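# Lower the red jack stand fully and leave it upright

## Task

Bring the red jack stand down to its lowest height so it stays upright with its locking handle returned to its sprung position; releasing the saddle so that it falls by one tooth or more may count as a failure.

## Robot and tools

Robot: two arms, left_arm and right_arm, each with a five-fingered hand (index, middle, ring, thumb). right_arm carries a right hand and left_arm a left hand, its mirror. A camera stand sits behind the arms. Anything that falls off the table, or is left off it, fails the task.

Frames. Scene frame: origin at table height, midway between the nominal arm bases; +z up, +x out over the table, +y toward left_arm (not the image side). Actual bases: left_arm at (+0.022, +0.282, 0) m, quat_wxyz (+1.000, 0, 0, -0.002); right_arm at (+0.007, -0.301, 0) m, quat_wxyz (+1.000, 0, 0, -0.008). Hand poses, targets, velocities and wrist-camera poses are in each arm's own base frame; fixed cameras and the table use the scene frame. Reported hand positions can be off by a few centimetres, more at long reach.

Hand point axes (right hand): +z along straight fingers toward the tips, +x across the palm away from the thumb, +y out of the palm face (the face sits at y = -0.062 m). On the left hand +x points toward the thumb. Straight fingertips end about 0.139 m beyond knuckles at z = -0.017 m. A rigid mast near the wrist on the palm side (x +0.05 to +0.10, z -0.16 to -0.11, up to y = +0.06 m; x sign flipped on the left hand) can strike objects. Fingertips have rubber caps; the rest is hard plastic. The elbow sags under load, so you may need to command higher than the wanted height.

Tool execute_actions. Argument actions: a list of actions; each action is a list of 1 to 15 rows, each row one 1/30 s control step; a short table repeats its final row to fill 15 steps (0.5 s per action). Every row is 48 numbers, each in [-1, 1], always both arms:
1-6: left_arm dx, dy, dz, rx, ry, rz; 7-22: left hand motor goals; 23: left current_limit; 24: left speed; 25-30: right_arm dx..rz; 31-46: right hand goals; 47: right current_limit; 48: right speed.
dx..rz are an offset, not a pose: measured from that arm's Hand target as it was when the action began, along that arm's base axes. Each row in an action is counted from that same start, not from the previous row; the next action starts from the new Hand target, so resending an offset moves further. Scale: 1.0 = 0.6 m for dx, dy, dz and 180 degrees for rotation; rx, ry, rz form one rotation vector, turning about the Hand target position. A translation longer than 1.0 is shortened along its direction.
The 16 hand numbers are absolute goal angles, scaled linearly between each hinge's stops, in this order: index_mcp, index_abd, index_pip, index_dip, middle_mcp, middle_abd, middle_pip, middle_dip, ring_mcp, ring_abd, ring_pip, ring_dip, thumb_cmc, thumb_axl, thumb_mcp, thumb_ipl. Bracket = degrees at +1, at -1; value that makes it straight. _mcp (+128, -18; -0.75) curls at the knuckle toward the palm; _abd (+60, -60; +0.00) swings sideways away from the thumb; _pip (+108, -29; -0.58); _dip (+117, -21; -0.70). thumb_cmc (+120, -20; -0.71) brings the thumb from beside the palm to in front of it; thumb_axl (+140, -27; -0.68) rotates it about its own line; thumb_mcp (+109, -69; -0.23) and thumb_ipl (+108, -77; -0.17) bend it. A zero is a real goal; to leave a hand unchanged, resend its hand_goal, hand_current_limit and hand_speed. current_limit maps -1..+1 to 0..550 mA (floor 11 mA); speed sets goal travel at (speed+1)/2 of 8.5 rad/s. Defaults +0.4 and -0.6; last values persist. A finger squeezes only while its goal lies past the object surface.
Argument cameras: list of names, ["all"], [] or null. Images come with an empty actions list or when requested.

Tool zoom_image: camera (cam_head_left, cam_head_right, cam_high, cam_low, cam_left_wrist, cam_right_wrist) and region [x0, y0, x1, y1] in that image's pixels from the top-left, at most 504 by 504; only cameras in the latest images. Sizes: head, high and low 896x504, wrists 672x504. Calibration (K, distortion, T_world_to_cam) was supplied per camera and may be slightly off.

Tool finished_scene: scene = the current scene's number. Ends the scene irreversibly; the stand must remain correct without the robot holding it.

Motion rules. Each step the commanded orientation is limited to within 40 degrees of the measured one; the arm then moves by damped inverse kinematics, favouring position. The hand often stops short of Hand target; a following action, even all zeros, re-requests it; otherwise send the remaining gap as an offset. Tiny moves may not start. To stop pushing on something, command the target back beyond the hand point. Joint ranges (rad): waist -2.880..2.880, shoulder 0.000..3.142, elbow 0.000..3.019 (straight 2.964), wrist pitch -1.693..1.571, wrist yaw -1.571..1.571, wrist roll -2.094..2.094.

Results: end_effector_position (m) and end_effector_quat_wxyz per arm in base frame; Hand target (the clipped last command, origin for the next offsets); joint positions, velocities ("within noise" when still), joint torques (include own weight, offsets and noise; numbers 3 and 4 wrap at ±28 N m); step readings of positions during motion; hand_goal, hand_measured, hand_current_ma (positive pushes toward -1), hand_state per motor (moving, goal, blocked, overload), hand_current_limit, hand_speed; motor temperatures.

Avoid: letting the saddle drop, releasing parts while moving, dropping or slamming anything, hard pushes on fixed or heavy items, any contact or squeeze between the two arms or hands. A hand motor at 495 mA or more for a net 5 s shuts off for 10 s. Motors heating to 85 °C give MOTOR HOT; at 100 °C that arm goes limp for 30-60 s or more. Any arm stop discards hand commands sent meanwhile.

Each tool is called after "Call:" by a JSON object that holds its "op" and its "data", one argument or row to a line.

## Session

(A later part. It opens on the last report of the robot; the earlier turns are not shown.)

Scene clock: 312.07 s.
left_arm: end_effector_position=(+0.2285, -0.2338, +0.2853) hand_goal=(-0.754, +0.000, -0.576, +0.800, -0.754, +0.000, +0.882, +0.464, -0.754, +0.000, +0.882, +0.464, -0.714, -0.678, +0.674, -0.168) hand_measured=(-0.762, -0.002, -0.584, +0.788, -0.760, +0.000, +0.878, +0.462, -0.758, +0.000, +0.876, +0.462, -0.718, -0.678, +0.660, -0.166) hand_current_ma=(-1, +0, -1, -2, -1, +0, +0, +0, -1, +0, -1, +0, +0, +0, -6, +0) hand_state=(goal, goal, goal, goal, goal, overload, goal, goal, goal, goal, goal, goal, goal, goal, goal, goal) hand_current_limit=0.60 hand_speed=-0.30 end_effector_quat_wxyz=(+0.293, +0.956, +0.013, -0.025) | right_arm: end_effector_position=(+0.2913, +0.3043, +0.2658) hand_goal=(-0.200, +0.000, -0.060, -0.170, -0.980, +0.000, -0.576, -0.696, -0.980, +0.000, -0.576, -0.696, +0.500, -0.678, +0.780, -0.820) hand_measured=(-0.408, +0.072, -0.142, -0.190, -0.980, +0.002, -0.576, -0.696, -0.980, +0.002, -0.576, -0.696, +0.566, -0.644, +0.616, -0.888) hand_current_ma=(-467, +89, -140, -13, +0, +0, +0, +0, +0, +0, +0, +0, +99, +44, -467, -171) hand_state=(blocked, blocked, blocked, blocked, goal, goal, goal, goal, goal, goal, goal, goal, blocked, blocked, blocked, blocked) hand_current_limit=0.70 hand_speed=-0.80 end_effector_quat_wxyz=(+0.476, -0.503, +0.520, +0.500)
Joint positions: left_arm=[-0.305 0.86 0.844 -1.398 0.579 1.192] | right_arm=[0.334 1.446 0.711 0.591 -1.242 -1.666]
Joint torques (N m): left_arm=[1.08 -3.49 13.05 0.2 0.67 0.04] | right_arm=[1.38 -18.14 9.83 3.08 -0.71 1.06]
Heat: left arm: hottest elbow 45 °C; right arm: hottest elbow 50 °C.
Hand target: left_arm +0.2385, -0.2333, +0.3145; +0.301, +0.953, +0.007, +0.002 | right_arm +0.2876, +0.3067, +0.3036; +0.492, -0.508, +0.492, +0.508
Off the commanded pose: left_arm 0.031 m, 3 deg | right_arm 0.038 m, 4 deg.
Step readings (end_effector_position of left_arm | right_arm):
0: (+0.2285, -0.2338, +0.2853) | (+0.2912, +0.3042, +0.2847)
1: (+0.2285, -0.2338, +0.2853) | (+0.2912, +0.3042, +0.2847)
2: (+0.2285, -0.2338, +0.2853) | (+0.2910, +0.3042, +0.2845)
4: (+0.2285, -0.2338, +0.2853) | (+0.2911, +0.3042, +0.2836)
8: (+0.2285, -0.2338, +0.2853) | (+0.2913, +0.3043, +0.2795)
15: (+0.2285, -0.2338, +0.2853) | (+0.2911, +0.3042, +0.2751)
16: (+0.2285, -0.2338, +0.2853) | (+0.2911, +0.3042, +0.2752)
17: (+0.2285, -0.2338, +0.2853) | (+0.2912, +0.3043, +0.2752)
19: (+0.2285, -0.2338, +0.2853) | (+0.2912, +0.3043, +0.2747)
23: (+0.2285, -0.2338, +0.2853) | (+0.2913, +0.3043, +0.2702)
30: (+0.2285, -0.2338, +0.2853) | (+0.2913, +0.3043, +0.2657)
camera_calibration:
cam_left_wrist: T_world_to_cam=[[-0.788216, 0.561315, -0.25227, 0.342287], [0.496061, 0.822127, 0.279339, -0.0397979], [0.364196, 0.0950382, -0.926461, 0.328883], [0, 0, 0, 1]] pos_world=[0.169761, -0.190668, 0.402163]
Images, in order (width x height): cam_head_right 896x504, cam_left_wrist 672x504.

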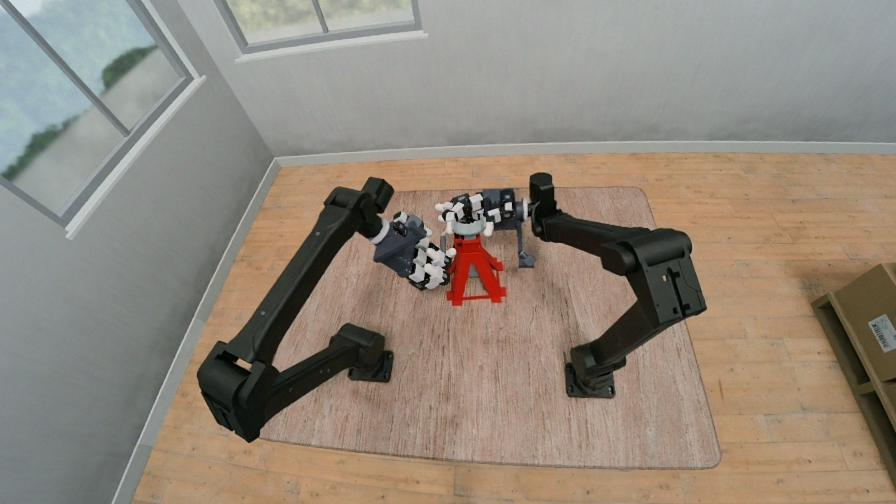

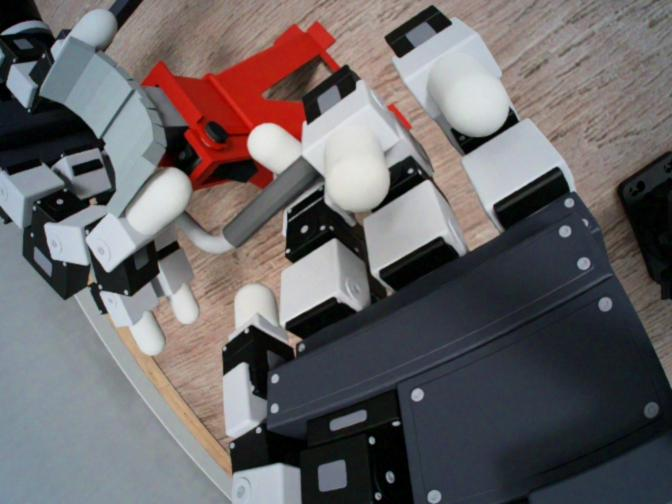

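Call:
{"op": "execute_actions", "data": {
  "actions": [
    [[0.0,0,0,0,0,0.0,-0.754,0,-0.576,0.8,-0.754,0,0.882,0.464,-0.754,0,0.882,0.464,-0.714,-0.678,0.674,-0.168,0.6,-0.3,0,0,-0.017,0,0,0,-0.2,0,-0.06,-0.17,-0.98,0,-0.576,-0.696,-0.98,0,-0.576,-0.696,0.5,-0.678,0.78,-0.82,0.7,-0.8]],
    [[0.0,0,0,0,0,0.0,-0.754,0,-0.576,0.8,-0.754,0,0.882,0.464,-0.754,0,0.882,0.464,-0.714,-0.678,0.674,-0.168,0.6,-0.3,0,0,-0.014,0,0,0,-0.2,0,-0.06,-0.17,-0.98,0,-0.576,-0.696,-0.98,0,-0.576,-0.696,0.5,-0.678,0.78,-0.82,0.7,-0.8]]
  ],
  "cameras": ["cam_head_right","cam_left_wrist","cam_low"]
}}

Call:
{"op": "zoom_image", "data": {
  "camera": "cam_head_right",
  "region": [420, 180, 520, 280]
}}

Call:
{"op": "zoom_image", "data": {
  "camera": "cam_left_wrist",
  "region": [50, 20, 300, 270]
}}

Call:
{"op": "zoom_image", "data": {
  "camera": "cam_low",
  "region": [460, 110, 600, 220]
}}

Scene clock: 315.27 s.
left_arm: end_effector_position=(+0.2285, -0.2337, +0.2853) hand_goal=(-0.754, +0.000, -0.576, +0.800, -0.754, +0.000, +0.882, +0.464, -0.754, +0.000, +0.882, +0.464, -0.714, -0.678, +0.674, -0.168) hand_measured=(-0.762, -0.002, -0.584, +0.788, -0.760, +0.000, +0.878, +0.462, -0.758, +0.000, +0.876, +0.462, -0.718, -0.678, +0.660, -0.166) hand_current_ma=(-1, +0, -1, -2, -1, +0, +0, +0, -1, +0, -1, +0, +0, +0, -6, +0) hand_state=(goal, goal, goal, goal, goal, overload, goal, goal, goal, goal, goal, goal, goal, goal, goal, goal) hand_current_limit=0.60 hand_speed=-0.30 end_effector_quat_wxyz=(+0.293, +0.956, +0.013, -0.025) | right_arm: end_effector_position=(+0.2914, +0.3044, +0.2489) hand_goal=(-0.200, +0.000, -0.060, -0.170, -0.980, +0.000, -0.576, -0.696, -0.980, +0.000, -0.576, -0.696, +0.500, -0.678, +0.780, -0.820) hand_measured=(-0.408, +0.072, -0.142, -0.190, -0.980, +0.002, -0.576, -0.696, -0.980, +0.002, -0.576, -0.696, +0.566, -0.644, +0.616, -0.888) hand_current_ma=(-468, +91, -141, -13, +0, +0, +0, +0, +0, +0, +0, +0, +99, +44, -468, -171) hand_state=(blocked, blocked, blocked, blocked, goal, goal, goal, goal, goal, goal, goal, goal, blocked, blocked, blocked, blocked) hand_current_limit=0.70 hand_speed=-0.80 end_effector_quat_wxyz=(+0.477, -0.503, +0.519, +0.500)
Joint positions: left_arm=[-0.304 0.86 0.844 -1.399 0.579 1.192] | right_arm=[0.334 1.485 0.692 0.652 -1.241 -1.666]
Joint torques (N m): left_arm=[1.08 -3.55 13.05 0.21 0.67 0.04] | right_arm=[1.85 -18.9 9.13 3.08 -0.76 1]
Heat: left arm: hottest elbow 45 °C; right arm: hottest elbow 49 °C.
Hand target: left_arm +0.2386, -0.2332, +0.3145; +0.301, +0.953, +0.007, +0.002 | right_arm +0.2876, +0.3067, +0.2849; +0.492, -0.508, +0.492, +0.508
Off the commanded pose: left_arm 0.031 m, 3 deg | right_arm 0.036 m, 4 deg.
Step readings (end_effector_position of left_arm | right_arm):
0: (+0.2285, -0.2338, +0.2853) | (+0.2913, +0.3043, +0.2658)
1: (+0.2285, -0.2338, +0.2853) | (+0.2913, +0.3043, +0.2658)
2: (+0.2285, -0.2338, +0.2853) | (+0.2912, +0.3043, +0.2655)
4: (+0.2285, -0.2338, +0.2853) | (+0.2914, +0.3044, +0.2648)
8: (+0.2285, -0.2338, +0.2853) | (+0.2914, +0.3044, +0.2605)
15: (+0.2285, -0.2338, +0.2853) | (+0.2913, +0.3044, +0.2564)
16: (+0.2285, -0.2338, +0.2853) | (+0.2913, +0.3044, +0.2564)
17: (+0.2285, -0.2338, +0.2853) | (+0.2914, +0.3044, +0.2565)
19: (+0.2285, -0.2338, +0.2853) | (+0.2915, +0.3044, +0.2561)
23: (+0.2284, -0.2338, +0.2853) | (+0.2914, +0.3044, +0.2528)
30: (+0.2285, -0.2337, +0.2853) | (+0.2914, +0.3044, +0.2488)
camera_calibration:
cam_left_wrist: T_world_to_cam=[[-0.788538, 0.560973, -0.252026, 0.342123], [0.495772, 0.822337, 0.279235, -0.0397481], [0.363893, 0.0952397, -0.926559, 0.329003], [0, 0, 0, 1]] pos_world=[0.169761, -0.19057, 0.402164]
Images, in order (width x height): cam_head_right 896x504, cam_low 896x504, cam_left_wrist 672x504.

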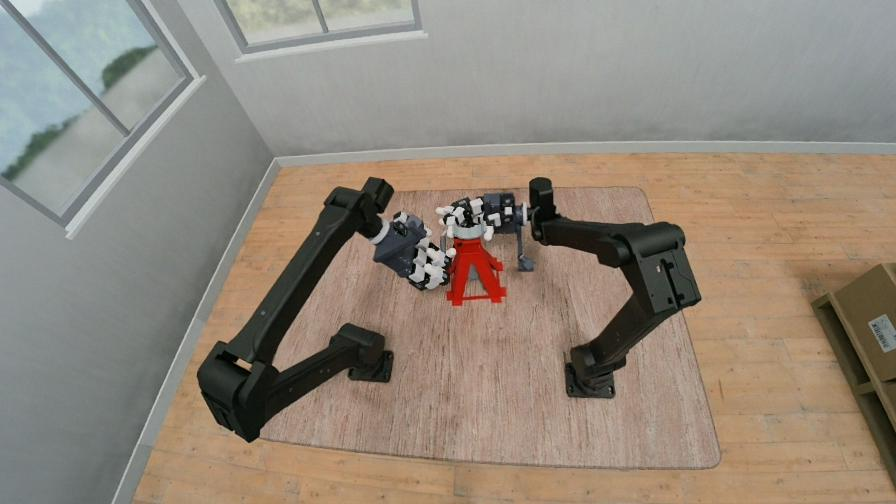

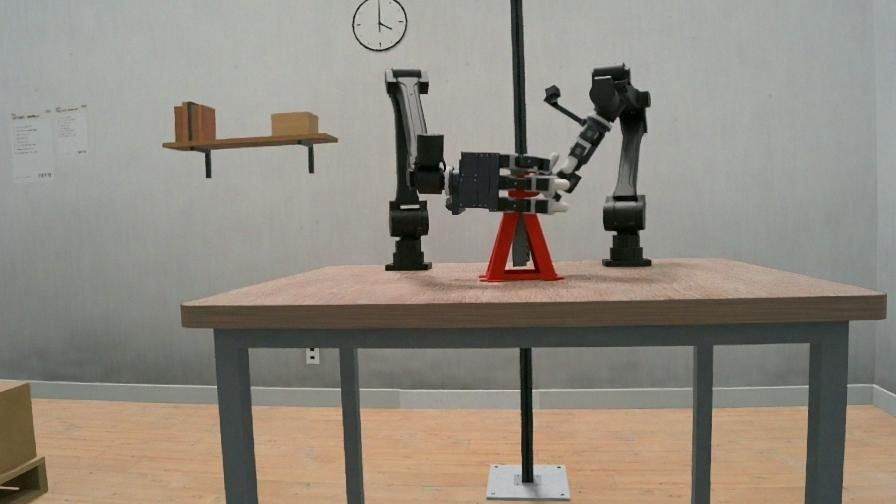

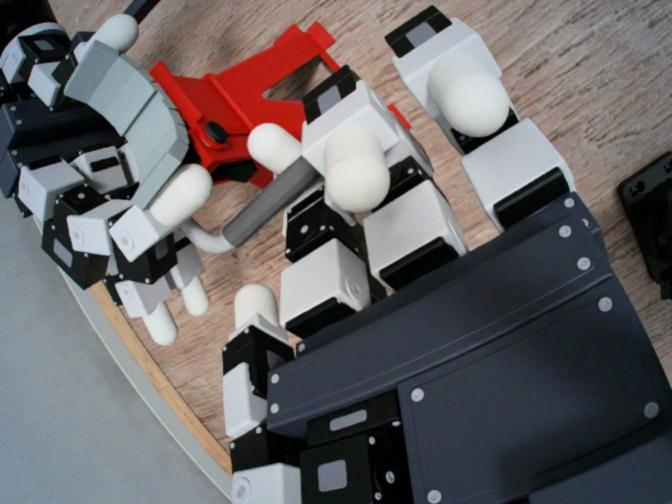

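Scaled by 5.040 from the camera's 896x504 image, which has a finer 1280x720 frame.

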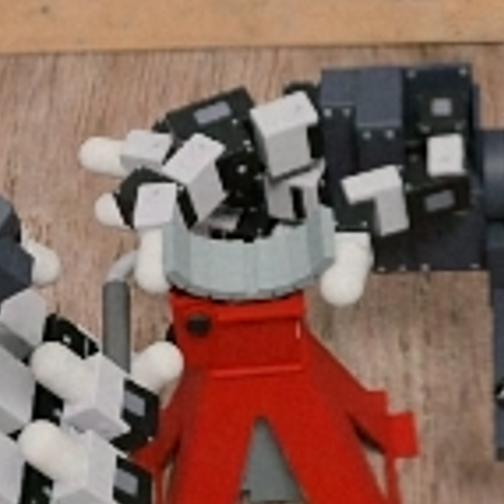

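Scaled by 2.016 from the camera's 672x504 image, which has a finer 960x720 frame.

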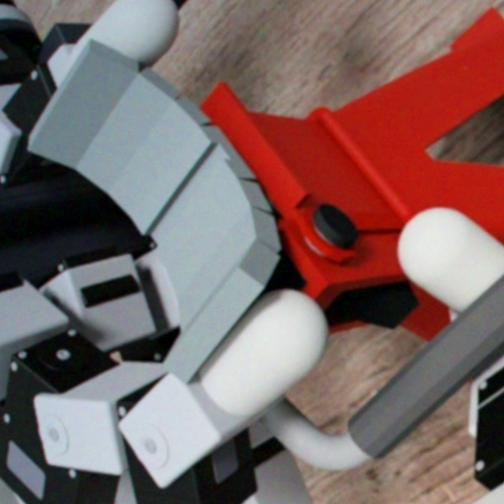

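Scaled by 3.600 from the camera's 896x504 image, which has a finer 1280x720 frame.

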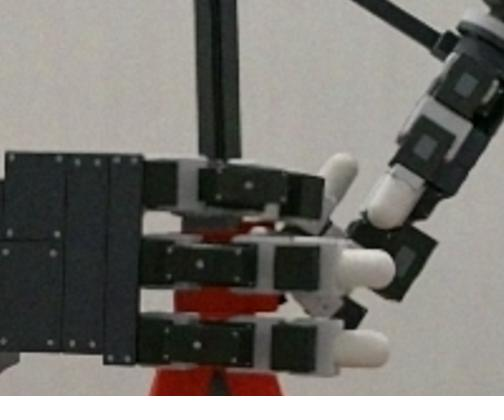

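Call:
{"op": "execute_actions", "data": {
  "actions": [
    [[0.0,0,0,0,0,0.0,-0.754,0,-0.576,0.8,-0.754,0,0.882,0.464,-0.754,0,0.882,0.464,-0.714,-0.678,0.674,-0.168,0.6,-0.3,0,0,-0.014,0,0,0,-0.2,0,-0.06,-0.17,-0.98,0,-0.576,-0.696,-0.98,0,-0.576,-0.696,0.5,-0.678,0.78,-0.82,0.7,-0.8]]
  ],
  "cameras": ["cam_head_right","cam_left_wrist","cam_head_left"]
}}

Call:
{"op": "zoom_image", "data": {
  "camera": "cam_head_right",
  "region": [420, 180, 520, 280]
}}

Call:
{"op": "zoom_image", "data": {
  "camera": "cam_left_wrist",
  "region": [50, 20, 300, 270]
}}

Call:
{"op": "zoom_image", "data": {
  "camera": "cam_head_left",
  "region": [440, 180, 540, 280]
}}

Scene clock: 317.40 s.
left_arm: end_effector_position=(+0.2284, -0.2337, +0.2853) hand_goal=(-0.754, +0.000, -0.576, +0.800, -0.754, +0.000, +0.882, +0.464, -0.754, +0.000, +0.882, +0.464, -0.714, -0.678, +0.674, -0.168) hand_measured=(-0.762, -0.002, -0.584, +0.788, -0.760, +0.000, +0.878, +0.462, -0.758, +0.000, +0.876, +0.462, -0.718, -0.678, +0.660, -0.166) hand_current_ma=(-1, +0, -1, -2, -1, +0, +0, +0, -1, +0, -1, +0, +0, +0, -6, +0) hand_state=(goal, goal, goal, goal, goal, overload, goal, goal, goal, goal, goal, goal, goal, goal, goal, goal) hand_current_limit=0.60 hand_speed=-0.30 end_effector_quat_wxyz=(+0.293, +0.956, +0.013, -0.025) | right_arm: end_effector_position=(+0.2916, +0.3044, +0.2458) hand_goal=(-0.200, +0.000, -0.060, -0.170, -0.980, +0.000, -0.576, -0.696, -0.980, +0.000, -0.576, -0.696, +0.500, -0.678, +0.780, -0.820) hand_measured=(-0.408, +0.072, -0.142, -0.190, -0.980, +0.002, -0.576, -0.696, -0.980, +0.002, -0.576, -0.696, +0.566, -0.644, +0.616, -0.888) hand_current_ma=(-468, +91, -142, -13, +0, +0, +0, +0, +0, +0, +0, +0, +99, +41, -468, -171) hand_state=(blocked, blocked, blocked, blocked, goal, goal, goal, goal, goal, goal, goal, goal, blocked, blocked, blocked, blocked) hand_current_limit=0.70 hand_speed=-0.80 end_effector_quat_wxyz=(+0.481, -0.505, +0.516, +0.498)
Joint positions: left_arm=[-0.304 0.86 0.844 -1.399 0.579 1.193] | right_arm=[0.334 1.496 0.689 0.68 -1.24 -1.663]
Joint torques (N m): left_arm=[1.08 -3.49 13.05 0.2 0.67 0.03] | right_arm=[1.03 -17.67 8.44 3.07 -0.74 0.98]
Heat: left arm: hottest elbow 46 °C; right arm: hottest elbow 49 °C.
Hand target: left_arm +0.2385, -0.2333, +0.3146; +0.301, +0.953, +0.007, +0.002 | right_arm +0.2875, +0.3067, +0.2765; +0.492, -0.508, +0.492, +0.507
Off the commanded pose: left_arm 0.031 m, 3 deg | right_arm 0.031 m, 3 deg.
Step readings (end_effector_position of left_arm | right_arm):
0: (+0.2285, -0.2337, +0.2853) | (+0.2914, +0.3044, +0.2489)
1: (+0.2285, -0.2337, +0.2853) | (+0.2914, +0.3044, +0.2489)
2: (+0.2285, -0.2337, +0.2853) | (+0.2914, +0.3044, +0.2489)
4: (+0.2284, -0.2337, +0.2853) | (+0.2914, +0.3044, +0.2481)
8: (+0.2284, -0.2337, +0.2853) | (+0.2916, +0.3045, +0.2455)
15: (+0.2284, -0.2337, +0.2853) | (+0.2916, +0.3045, +0.2458)
camera_calibration:
cam_left_wrist: T_world_to_cam=[[-0.788287, 0.561205, -0.252293, 0.342231], [0.496093, 0.822237, 0.27896, -0.0397122], [0.363998, 0.0947396, -0.926569, 0.328894], [0, 0, 0, 1]] pos_world=[0.169761, -0.190568, 0.402163]
Images, in order (width x height): cam_head_left 896x504, cam_head_right 896x504, cam_left_wrist 672x504.

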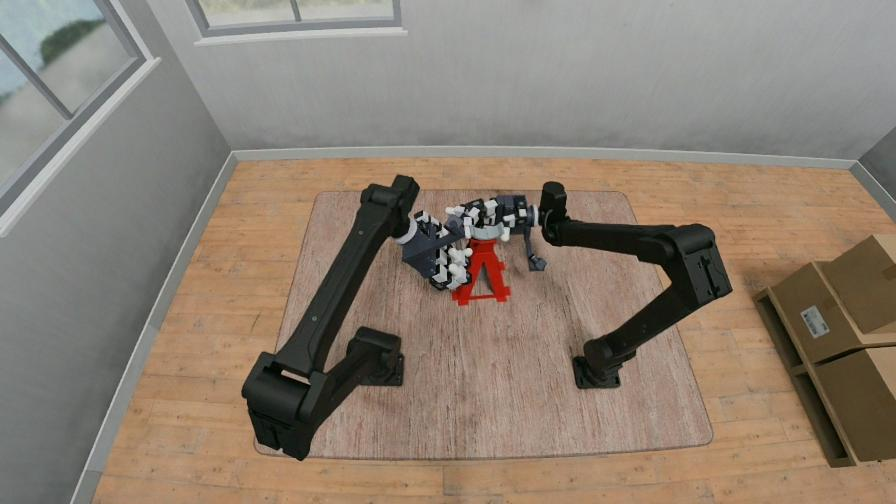

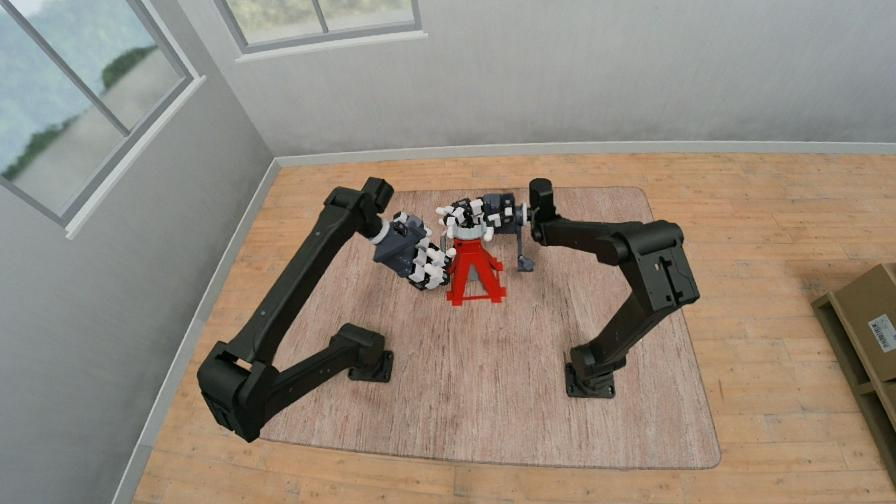

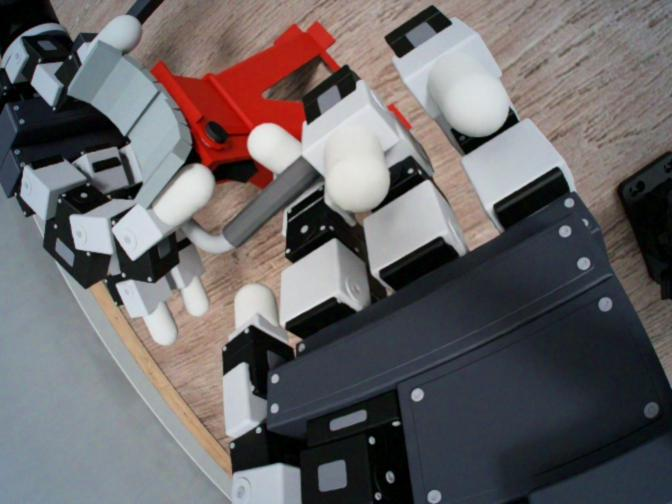

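Scaled by 5.040 from the camera's 896x504 image, which has a finer 1280x720 frame.

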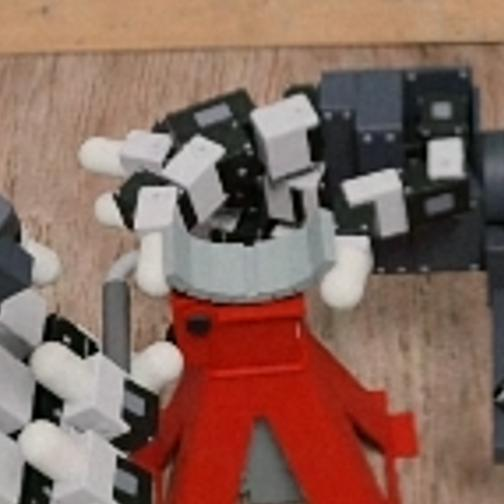

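Scaled by 2.016 from the camera's 672x504 image, which has a finer 960x720 frame.

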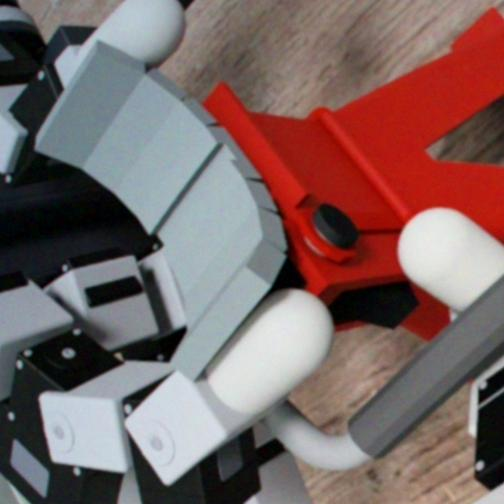

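Scaled by 5.040 from the camera's 896x504 image, which has a finer 1280x720 frame.

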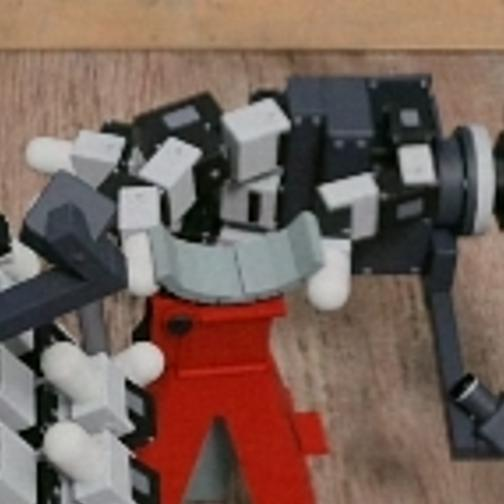

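Call:
{"op": "execute_actions", "data": {
  "actions": [
    [[0.0,0,0,0,0,0.0,-0.754,0,-0.576,0.8,-0.754,0,0.882,0.464,-0.754,0,0.882,0.464,-0.714,-0.678,0.674,-0.168,0.6,-0.3,0,0,-0.008,0,0,0,-0.2,0,-0.06,-0.17,-0.98,0,-0.576,-0.696,-0.98,0,-0.576,-0.696,0.5,-0.678,0.78,-0.82,0.7,-0.8]]
  ],
  "cameras": ["cam_low","cam_right_wrist"]
}}

Call:
{"op": "zoom_image", "data": {
  "camera": "cam_low",
  "region": [490, 140, 570, 200]
}}

Scene clock: 319.80 s.
left_arm: end_effector_position=(+0.2284, -0.2337, +0.2853) hand_goal=(-0.754, +0.000, -0.576, +0.800, -0.754, +0.000, +0.882, +0.464, -0.754, +0.000, +0.882, +0.464, -0.714, -0.678, +0.674, -0.168) hand_measured=(-0.762, -0.002, -0.584, +0.788, -0.760, +0.000, +0.878, +0.462, -0.758, +0.000, +0.876, +0.462, -0.718, -0.678, +0.660, -0.166) hand_current_ma=(-1, +0, -1, -2, -1, +0, +0, +0, -1, +0, -1, +0, +0, +0, -6, +0) hand_state=(goal, goal, goal, goal, goal, overload, goal, goal, goal, goal, goal, goal, goal, goal, goal, goal) hand_current_limit=0.60 hand_speed=-0.30 end_effector_quat_wxyz=(+0.293, +0.956, +0.013, -0.025) | right_arm: end_effector_position=(+0.2917, +0.3045, +0.2450) hand_goal=(-0.200, +0.000, -0.060, -0.170, -0.980, +0.000, -0.576, -0.696, -0.980, +0.000, -0.576, -0.696, +0.500, -0.678, +0.780, -0.820) hand_measured=(-0.408, +0.072, -0.142, -0.190, -0.980, +0.002, -0.576, -0.696, -0.980, +0.002, -0.576, -0.696, +0.564, -0.648, +0.616, -0.888) hand_current_ma=(-468, +91, -142, -13, +0, +0, +0, +0, +0, +0, +0, +0, +94, +35, -467, -171) hand_state=(blocked, blocked, blocked, blocked, goal, goal, goal, goal, goal, goal, goal, goal, blocked, blocked, blocked, blocked) hand_current_limit=0.70 hand_speed=-0.80 end_effector_quat_wxyz=(+0.484, -0.505, +0.513, +0.497)
Joint positions: left_arm=[-0.304 0.86 0.844 -1.399 0.579 1.193] | right_arm=[0.334 1.501 0.687 0.7 -1.24 -1.657]
Joint torques (N m): left_arm=[1.08 -3.49 13.05 0.21 0.67 0.03] | right_arm=[1.61 -17.2 8.34 3.22 -0.73 0.9]
Heat: left arm: hottest elbow 46 °C; right arm: hottest elbow 48 °C.
Hand target: left_arm +0.2385, -0.2333, +0.3146; +0.301, +0.953, +0.007, +0.002 | right_arm +0.2876, +0.3067, +0.2717; +0.492, -0.508, +0.492, +0.508
Off the commanded pose: left_arm 0.031 m, 3 deg | right_arm 0.027 m, 3 deg.
Step readings (end_effector_position of left_arm | right_arm):
0: (+0.2284, -0.2337, +0.2853) | (+0.2916, +0.3044, +0.2458)
1: (+0.2284, -0.2337, +0.2853) | (+0.2916, +0.3044, +0.2458)
2: (+0.2284, -0.2337, +0.2853) | (+0.2916, +0.3045, +0.2456)
4: (+0.2284, -0.2337, +0.2853) | (+0.2918, +0.3045, +0.2452)
8: (+0.2284, -0.2337, +0.2853) | (+0.2918, +0.3045, +0.2450)
15: (+0.2284, -0.2337, +0.2853) | (+0.2918, +0.3045, +0.2449)
camera_calibration:
cam_right_wrist: T_world_to_cam=[[-0.638485, 0.0111424, 0.769553, 0.0241642], [0.564397, -0.673021, 0.478015, -0.115279], [0.523252, 0.739539, 0.423425, -0.352551], [0, 0, 0, 1]] pos_world=[0.264964, 0.182871, 0.185788]
Images, in order (width x height): cam_low 896x504, cam_right_wrist 672x504.

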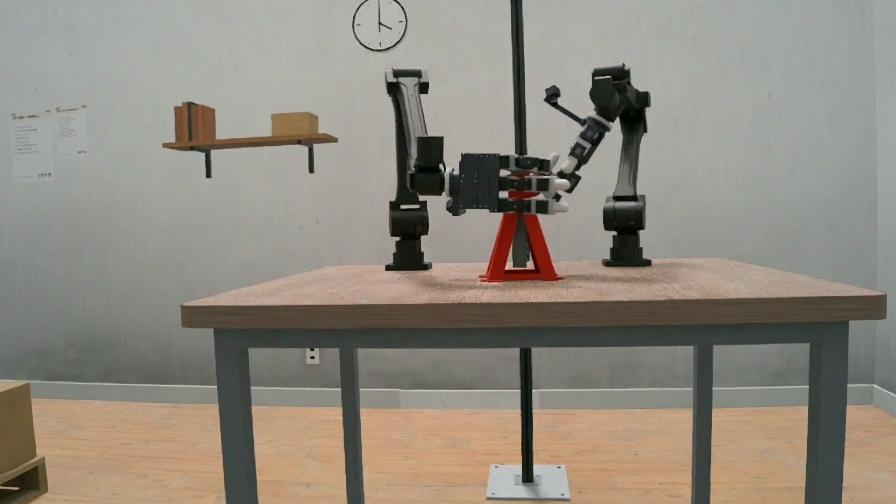

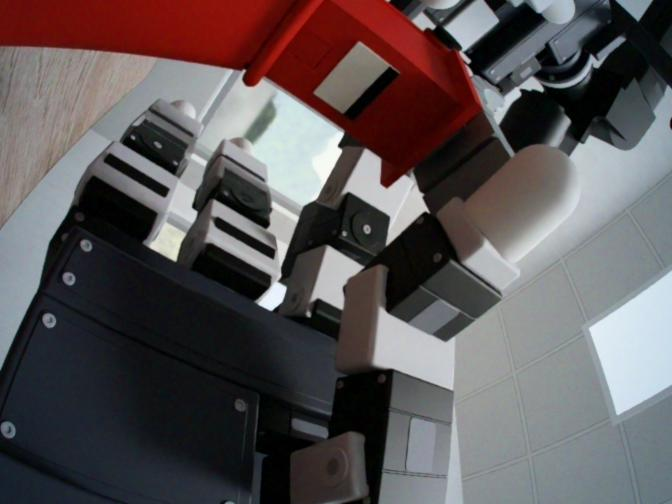

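Scaled by 6.300 from the camera's 896x504 image, which has a finer 1280x720 frame.

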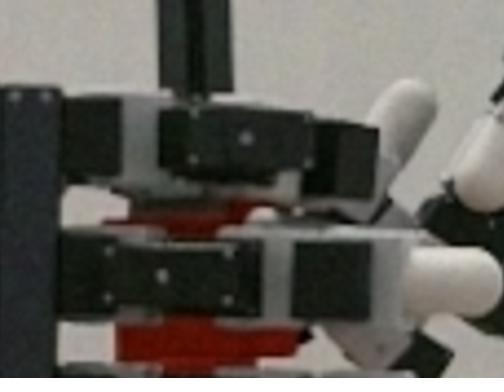

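Call:
{"op": "zoom_image", "data": {
  "camera": "cam_right_wrist",
  "region": [320, 40, 580, 240]
}}

Scaled by 1.938 from the camera's 672x504 image, which has a finer 960x720 frame.

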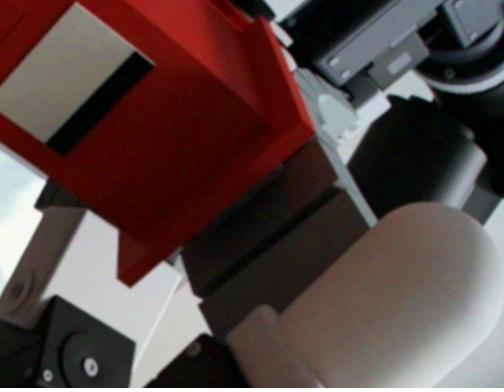

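Call:
{"op": "execute_actions", "data": {
  "actions": [
    [[0.0,-0.006,-0.02,0,0,0.0,-0.754,0,-0.576,0.72,-0.754,0,0.882,0.464,-0.754,0,0.882,0.464,-0.714,-0.678,0.674,-0.168,0.6,-0.5,0,0,0,0,0,0,-0.2,0,-0.06,-0.17,-0.98,0,-0.576,-0.696,-0.98,0,-0.576,-0.696,0.5,-0.678,0.78,-0.82,0.7,-0.8]],
    [[0.0,-0.008,-0.015,0,0,0.0,-0.754,0,-0.576,0.65,-0.754,0,0.882,0.464,-0.754,0,0.882,0.464,-0.714,-0.678,0.674,-0.168,0.6,-0.5,0,0,0,0,0,0,-0.2,0,-0.06,-0.17,-0.98,0,-0.576,-0.696,-0.98,0,-0.576,-0.696,0.5,-0.678,0.78,-0.82,0.7,-0.8]]
  ],
  "cameras": ["cam_head_right","cam_left_wrist"]
}}

Call:
{"op": "zoom_image", "data": {
  "camera": "cam_left_wrist",
  "region": [100, 50, 370, 290]
}}

Call:
{"op": "zoom_image", "data": {
  "camera": "cam_head_right",
  "region": [420, 200, 500, 280]
}}

Scene clock: 323.53 s.
left_arm: end_effector_position=(+0.2354, -0.2363, +0.2865) hand_goal=(-0.754, +0.000, -0.576, +0.650, -0.754, +0.000, +0.882, +0.464, -0.754, +0.000, +0.882, +0.464, -0.714, -0.678, +0.674, -0.168) hand_measured=(-0.780, +0.004, -0.584, +0.650, -0.760, +0.000, +0.878, +0.462, -0.758, +0.000, +0.876, +0.462, -0.718, -0.678, +0.660, -0.166) hand_current_ma=(-14, +0, -1, +0, -1, +0, +0, +0, -1, +0, -1, +0, +0, +0, -6, +0) hand_state=(blocked, goal, goal, goal, goal, overload, goal, goal, goal, goal, goal, goal, goal, goal, goal, goal) hand_current_limit=0.60 hand_speed=-0.50 end_effector_quat_wxyz=(+0.294, +0.956, +0.016, -0.011) | right_arm: end_effector_position=(+0.2917, +0.3045, +0.2450) hand_goal=(-0.200, +0.000, -0.060, -0.170, -0.980, +0.000, -0.576, -0.696, -0.980, +0.000, -0.576, -0.696, +0.500, -0.678, +0.780, -0.820) hand_measured=(-0.408, +0.072, -0.142, -0.190, -0.980, +0.002, -0.576, -0.696, -0.980, +0.002, -0.576, -0.696, +0.564, -0.648, +0.616, -0.888) hand_current_ma=(-468, +91, -142, -13, +0, +0, +0, +0, +0, +0, +0, +0, +94, +35, -467, -171) hand_state=(blocked, blocked, blocked, blocked, goal, goal, goal, goal, goal, goal, goal, goal, blocked, blocked, blocked, blocked) hand_current_limit=0.70 hand_speed=-0.80 end_effector_quat_wxyz=(+0.484, -0.505, +0.513, +0.497)
Joint positions: left_arm=[-0.314 0.86 0.844 -1.36 0.568 1.166] | right_arm=[0.334 1.501 0.687 0.7 -1.24 -1.657]
Joint torques (N m): left_arm=[-0.91 -3.14 9.33 1.66 0.82 -0.06] | right_arm=[1.44 -17.73 8.29 2.92 -0.72 0.93]
Heat: left arm: hottest elbow 46 °C; right arm: hottest elbow 48 °C.
Hand target: left_arm +0.2385, -0.2417, +0.2936; +0.301, +0.953, +0.007, +0.002 | right_arm +0.2875, +0.3067, +0.2717; +0.492, -0.508, +0.492, +0.507
Off the commanded pose: left_arm 0.009 m, 2 deg | right_arm 0.027 m, 3 deg.
Step readings (end_effector_position of left_arm | right_arm):
0: (+0.2284, -0.2337, +0.2853) | (+0.2917, +0.3045, +0.2450)
1: (+0.2284, -0.2337, +0.2853) | (+0.2917, +0.3045, +0.2450)
2: (+0.2285, -0.2337, +0.2853) | (+0.2917, +0.3045, +0.2450)
4: (+0.2286, -0.2335, +0.2851) | (+0.2917, +0.3045, +0.2450)
8: (+0.2294, -0.2338, +0.2855) | (+0.2917, +0.3045, +0.2450)
15: (+0.2302, -0.2341, +0.2858) | (+0.2917, +0.3045, +0.2450)
16: (+0.2303, -0.2341, +0.2859) | (+0.2917, +0.3045, +0.2450)
17: (+0.2309, -0.2342, +0.2862) | (+0.2917, +0.3045, +0.2450)
19: (+0.2329, -0.2348, +0.2864) | (+0.2917, +0.3045, +0.2450)
23: (+0.2349, -0.2358, +0.2866) | (+0.2917, +0.3045, +0.2450)
30: (+0.2354, -0.2363, +0.2865) | (+0.2917, +0.3045, +0.2450)
camera_calibration:
cam_left_wrist: T_world_to_cam=[[-0.789432, 0.549896, -0.272785, 0.352902], [0.47704, 0.829261, 0.291133, -0.0386403], [0.386303, 0.0996998, -0.916968, 0.320915], [0, 0, 0, 1]] pos_world=[0.173054, -0.194012, 0.401785]
Images, in order (width x height): cam_head_right 896x504, cam_left_wrist 672x504.

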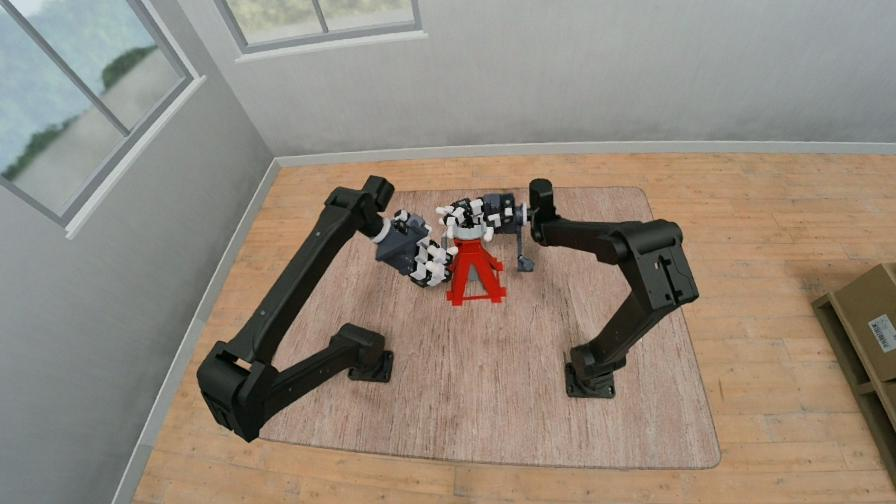

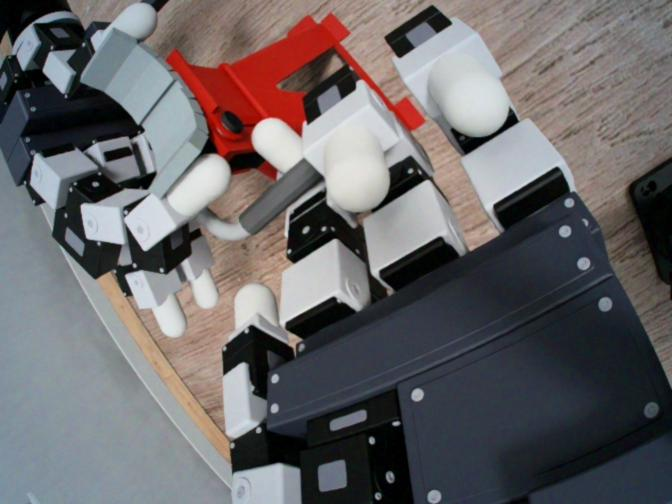

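Scaled by 1.867 from the camera's 672x504 image, which has a finer 960x720 frame.

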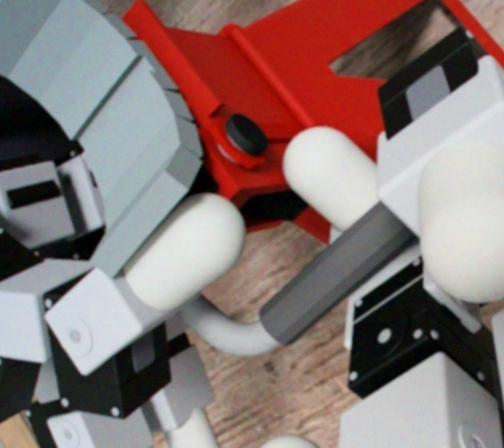

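Scaled by 6.300 from the camera's 896x504 image, which has a finer 1280x720 frame.

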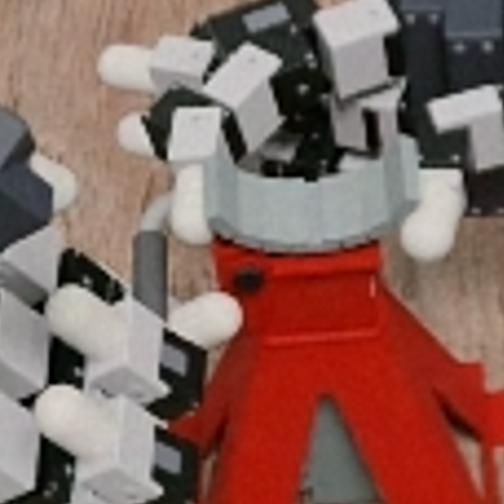

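Call:
{"op": "execute_actions", "data": {
  "actions": [
    [[-0.013,-0.003,-0.02,0,0,0.0,-0.754,0,-0.576,0.6,-0.754,0,0.882,0.464,-0.754,0,0.882,0.464,-0.714,-0.678,0.674,-0.168,0.6,-0.5,0,0,0,0,0,0,-0.2,0,-0.06,-0.17,-0.98,0,-0.576,-0.696,-0.98,0,-0.576,-0.696,0.5,-0.678,0.78,-0.82,0.7,-0.8]]
  ],
  "cameras": ["cam_head_right","cam_left_wrist"]
}}

Call:
{"op": "zoom_image", "data": {
  "camera": "cam_left_wrist",
  "region": [100, 50, 370, 290]
}}

Call:
{"op": "zoom_image", "data": {
  "camera": "cam_head_right",
  "region": [420, 200, 500, 280]
}}

Scene clock: 326.20 s.
left_arm: end_effector_position=(+0.2314, -0.2403, +0.2769) hand_goal=(-0.754, +0.000, -0.576, +0.600, -0.754, +0.000, +0.882, +0.464, -0.754, +0.000, +0.882, +0.464, -0.714, -0.678, +0.674, -0.168) hand_measured=(-0.776, +0.002, -0.584, +0.602, -0.760, +0.000, +0.878, +0.462, -0.758, +0.000, +0.876, +0.462, -0.718, -0.678, +0.660, -0.166) hand_current_ma=(-10, +0, -1, +0, -1, +0, +0, +0, -1, +0, -1, +0, +0, +0, -6, +0) hand_state=(blocked, goal, goal, goal, goal, overload, goal, goal, goal, goal, goal, goal, goal, goal, goal, goal) hand_current_limit=0.60 hand_speed=-0.50 end_effector_quat_wxyz=(+0.296, +0.955, +0.013, -0.007) | right_arm: end_effector_position=(+0.2918, +0.3045, +0.2449) hand_goal=(-0.200, +0.000, -0.060, -0.170, -0.980, +0.000, -0.576, -0.696, -0.980, +0.000, -0.576, -0.696, +0.500, -0.678, +0.780, -0.820) hand_measured=(-0.408, +0.072, -0.142, -0.190, -0.980, +0.002, -0.576, -0.696, -0.980, +0.002, -0.576, -0.696, +0.564, -0.648, +0.616, -0.888) hand_current_ma=(-468, +91, -142, -13, +0, +0, +0, +0, +0, +0, +0, +0, +94, +35, -467, -171) hand_state=(blocked, blocked, blocked, blocked, goal, goal, goal, goal, goal, goal, goal, goal, blocked, blocked, blocked, blocked) hand_current_limit=0.70 hand_speed=-0.80 end_effector_quat_wxyz=(+0.484, -0.505, +0.513, +0.497)
Joint positions: left_arm=[-0.334 0.848 0.809 -1.317 0.567 1.147] | right_arm=[0.334 1.501 0.687 0.7 -1.24 -1.657]
Joint torques (N m): left_arm=[-0.91 -3.9 8.79 1.31 0.69 -0.1] | right_arm=[1.85 -17.44 8.36 3.11 -0.72 0.95]
Heat: left arm: hottest elbow 46 °C; right arm: hottest elbow 47 °C.
Hand target: left_arm +0.2307, -0.2434, +0.2815; +0.301, +0.953, +0.007, +0.002 | right_arm +0.2876, +0.3067, +0.2716; +0.492, -0.508, +0.492, +0.508
Off the commanded pose: left_arm 0.006 m, 1 deg | right_arm 0.027 m, 3 deg.
Step readings (end_effector_position of left_arm | right_arm):
0: (+0.2354, -0.2363, +0.2865) | (+0.2917, +0.3045, +0.2450)
1: (+0.2354, -0.2363, +0.2863) | (+0.2917, +0.3045, +0.2450)
2: (+0.2353, -0.2365, +0.2855) | (+0.2917, +0.3045, +0.2450)
4: (+0.2346, -0.2376, +0.2824) | (+0.2917, +0.3045, +0.2450)
8: (+0.2317, -0.2402, +0.2769) | (+0.2918, +0.3045, +0.2449)
15: (+0.2313, -0.2403, +0.2768) | (+0.2918, +0.3045, +0.2449)
camera_calibration:
cam_left_wrist: T_world_to_cam=[[-0.784933, 0.55145, -0.28246, 0.351326], [0.477851, 0.828998, 0.290554, -0.030847], [0.394384, 0.0930917, -0.914218, 0.309728], [0, 0, 0, 1]] pos_world=[0.168356, -0.197, 0.391357]
Images, in order (width x height): cam_head_right 896x504, cam_left_wrist 672x504.

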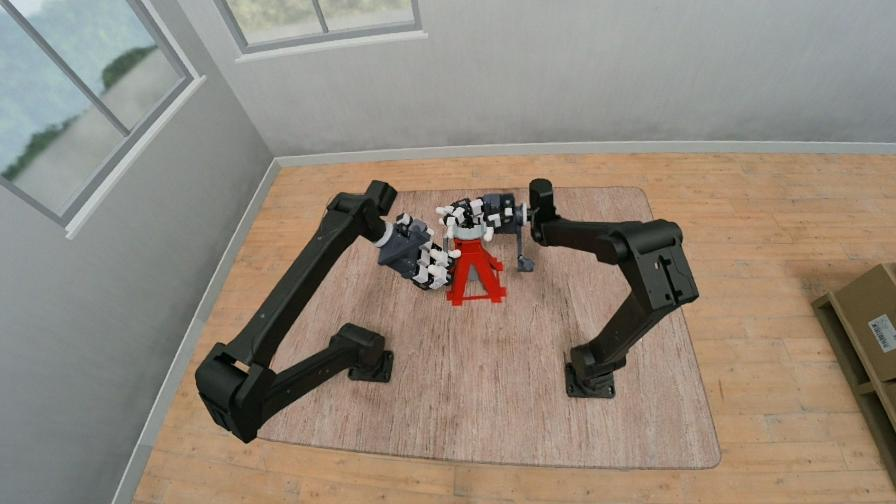

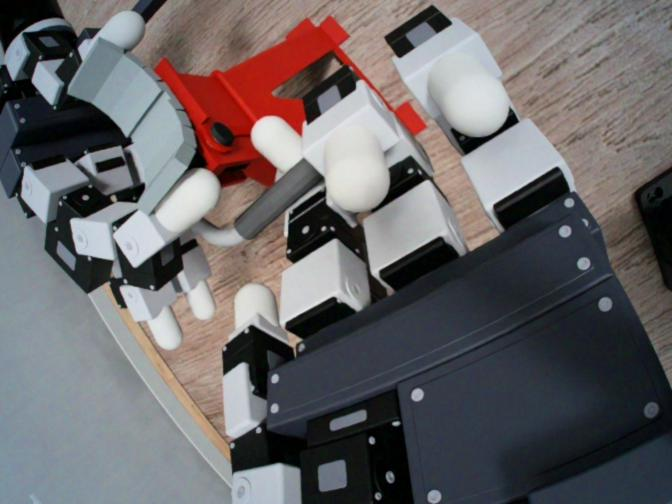

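Scaled by 1.867 from the camera's 672x504 image, which has a finer 960x720 frame.

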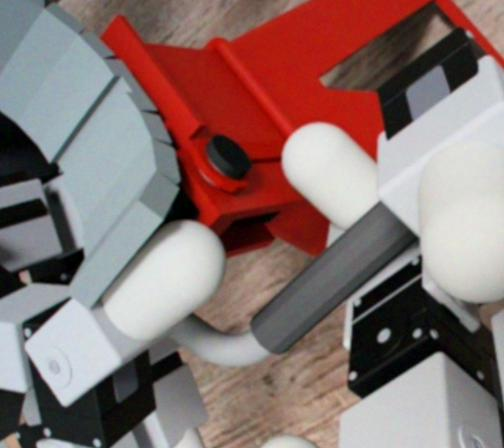

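Scaled by 6.300 from the camera's 896x504 image, which has a finer 1280x720 frame.

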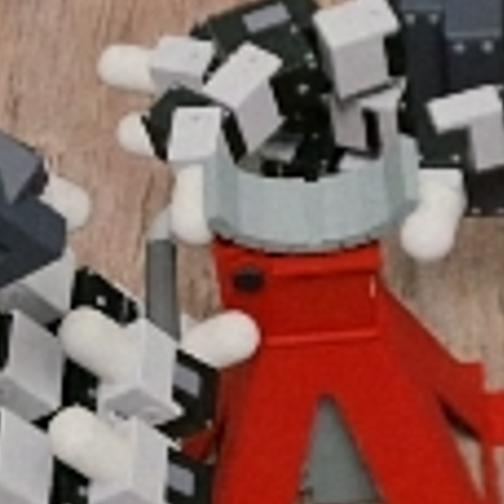

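Call:
{"op": "execute_actions", "data": {
  "actions": [
    [[-0.005,0.002,-0.02,0,0,0.0,-0.754,0,-0.576,0.5,-0.754,0,0.882,0.464,-0.754,0,0.882,0.464,-0.714,-0.678,0.674,-0.168,0.6,-0.5,0,0,0,0,0,0,-0.2,0,-0.06,-0.17,-0.98,0,-0.576,-0.696,-0.98,0,-0.576,-0.696,0.5,-0.678,0.78,-0.82,0.7,-0.8]]
  ],
  "cameras": ["cam_head_right","cam_left_wrist"]
}}

Call:
{"op": "zoom_image", "data": {
  "camera": "cam_left_wrist",
  "region": [100, 50, 370, 290]
}}

Call:
{"op": "zoom_image", "data": {
  "camera": "cam_head_right",
  "region": [420, 200, 500, 280]
}}

Scene clock: 329.47 s.
left_arm: end_effector_position=(+0.2289, -0.2396, +0.2664) hand_goal=(-0.754, +0.000, -0.576, +0.500, -0.754, +0.000, +0.882, +0.464, -0.754, +0.000, +0.882, +0.464, -0.714, -0.678, +0.674, -0.168) hand_measured=(-0.768, +0.002, -0.582, +0.502, -0.760, +0.000, +0.878, +0.462, -0.758, +0.000, +0.876, +0.462, -0.718, -0.678, +0.660, -0.166) hand_current_ma=(-4, +0, -1, +0, -1, +0, +0, +0, -1, +0, -1, +0, +0, +0, -6, +0) hand_state=(goal, goal, goal, goal, goal, overload, goal, goal, goal, goal, goal, goal, goal, goal, goal, goal) hand_current_limit=0.60 hand_speed=-0.50 end_effector_quat_wxyz=(+0.297, +0.955, +0.012, -0.005) | right_arm: end_effector_position=(+0.2918, +0.3045, +0.2449) hand_goal=(-0.200, +0.000, -0.060, -0.170, -0.980, +0.000, -0.576, -0.696, -0.980, +0.000, -0.576, -0.696, +0.500, -0.678, +0.780, -0.820) hand_measured=(-0.408, +0.072, -0.142, -0.190, -0.980, +0.002, -0.576, -0.696, -0.980, +0.002, -0.576, -0.696, +0.564, -0.648, +0.616, -0.888) hand_current_ma=(-468, +91, -142, -13, +0, +0, +0, +0, +0, +0, +0, +0, +94, +35, -467, -171) hand_state=(blocked, blocked, blocked, blocked, goal, goal, goal, goal, goal, goal, goal, goal, blocked, blocked, blocked, blocked) hand_current_limit=0.70 hand_speed=-0.80 end_effector_quat_wxyz=(+0.484, -0.505, +0.513, +0.497)
Joint positions: left_arm=[-0.335 0.838 0.775 -1.287 0.567 1.146] | right_arm=[0.334 1.501 0.687 0.7 -1.24 -1.657]
Joint torques (N m): left_arm=[-0.79 -3.72 8.66 1.21 0.68 -0.1] | right_arm=[1.49 -17.49 8.32 3.06 -0.78 0.9]
Heat: left arm: hottest elbow 45 °C; right arm: hottest elbow 47 °C.
Hand target: left_arm +0.2278, -0.2422, +0.2696; +0.301, +0.953, +0.007, +0.002 | right_arm +0.2876, +0.3067, +0.2716; +0.492, -0.508, +0.492, +0.508
Off the commanded pose: left_arm 0.004 m, 1 deg | right_arm 0.027 m, 3 deg.
Step readings (end_effector_position of left_arm | right_arm):
0: (+0.2315, -0.2403, +0.2769) | (+0.2918, +0.3045, +0.2449)
1: (+0.2315, -0.2403, +0.2767) | (+0.2918, +0.3045, +0.2449)
2: (+0.2315, -0.2403, +0.2763) | (+0.2918, +0.3045, +0.2449)
4: (+0.2311, -0.2403, +0.2740) | (+0.2918, +0.3045, +0.2449)
8: (+0.2289, -0.2396, +0.2678) | (+0.2918, +0.3045, +0.2449)
15: (+0.2289, -0.2396, +0.2662) | (+0.2918, +0.3045, +0.2449)
camera_calibration:
cam_left_wrist: T_world_to_cam=[[-0.78334, 0.550976, -0.287756, 0.346894], [0.476407, 0.829524, 0.291422, -0.0268813], [0.399267, 0.091194, -0.912288, 0.299012], [0, 0, 0, 1]] pos_world=[0.165156, -0.196099, 0.38044]
Images, in order (width x height): cam_head_right 896x504, cam_left_wrist 672x504.

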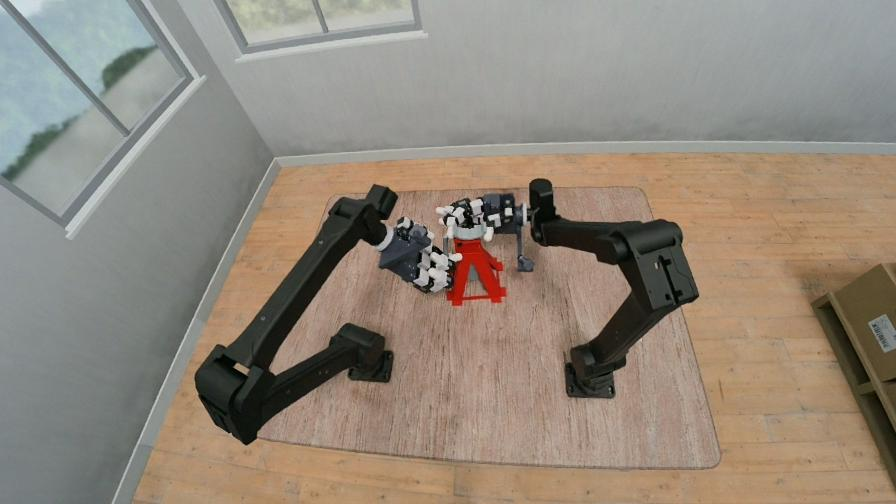

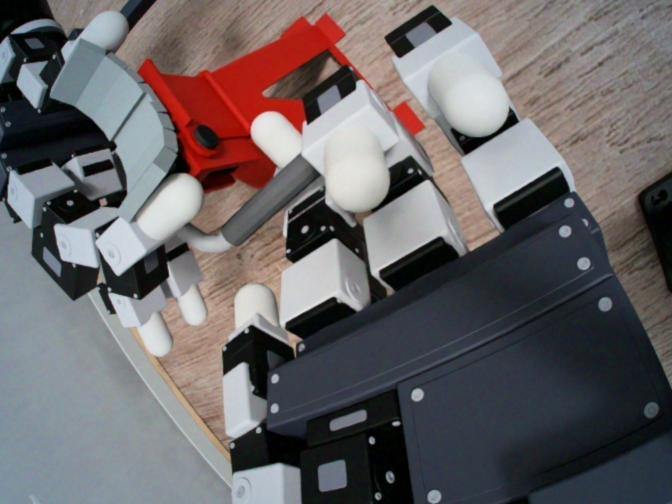

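Scaled by 1.867 from the camera's 672x504 image, which has a finer 960x720 frame.

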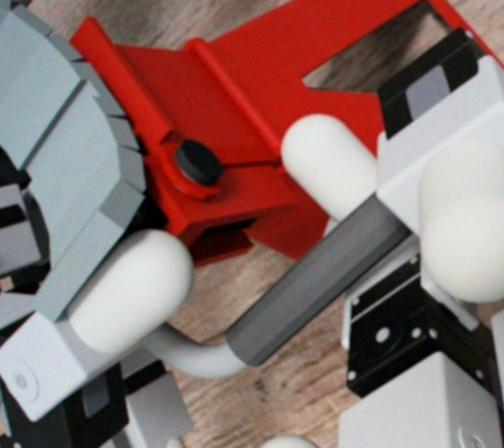

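Scaled by 6.300 from the camera's 896x504 image, which has a finer 1280x720 frame.

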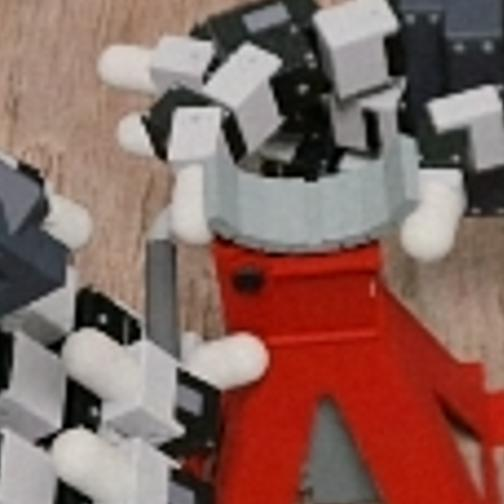

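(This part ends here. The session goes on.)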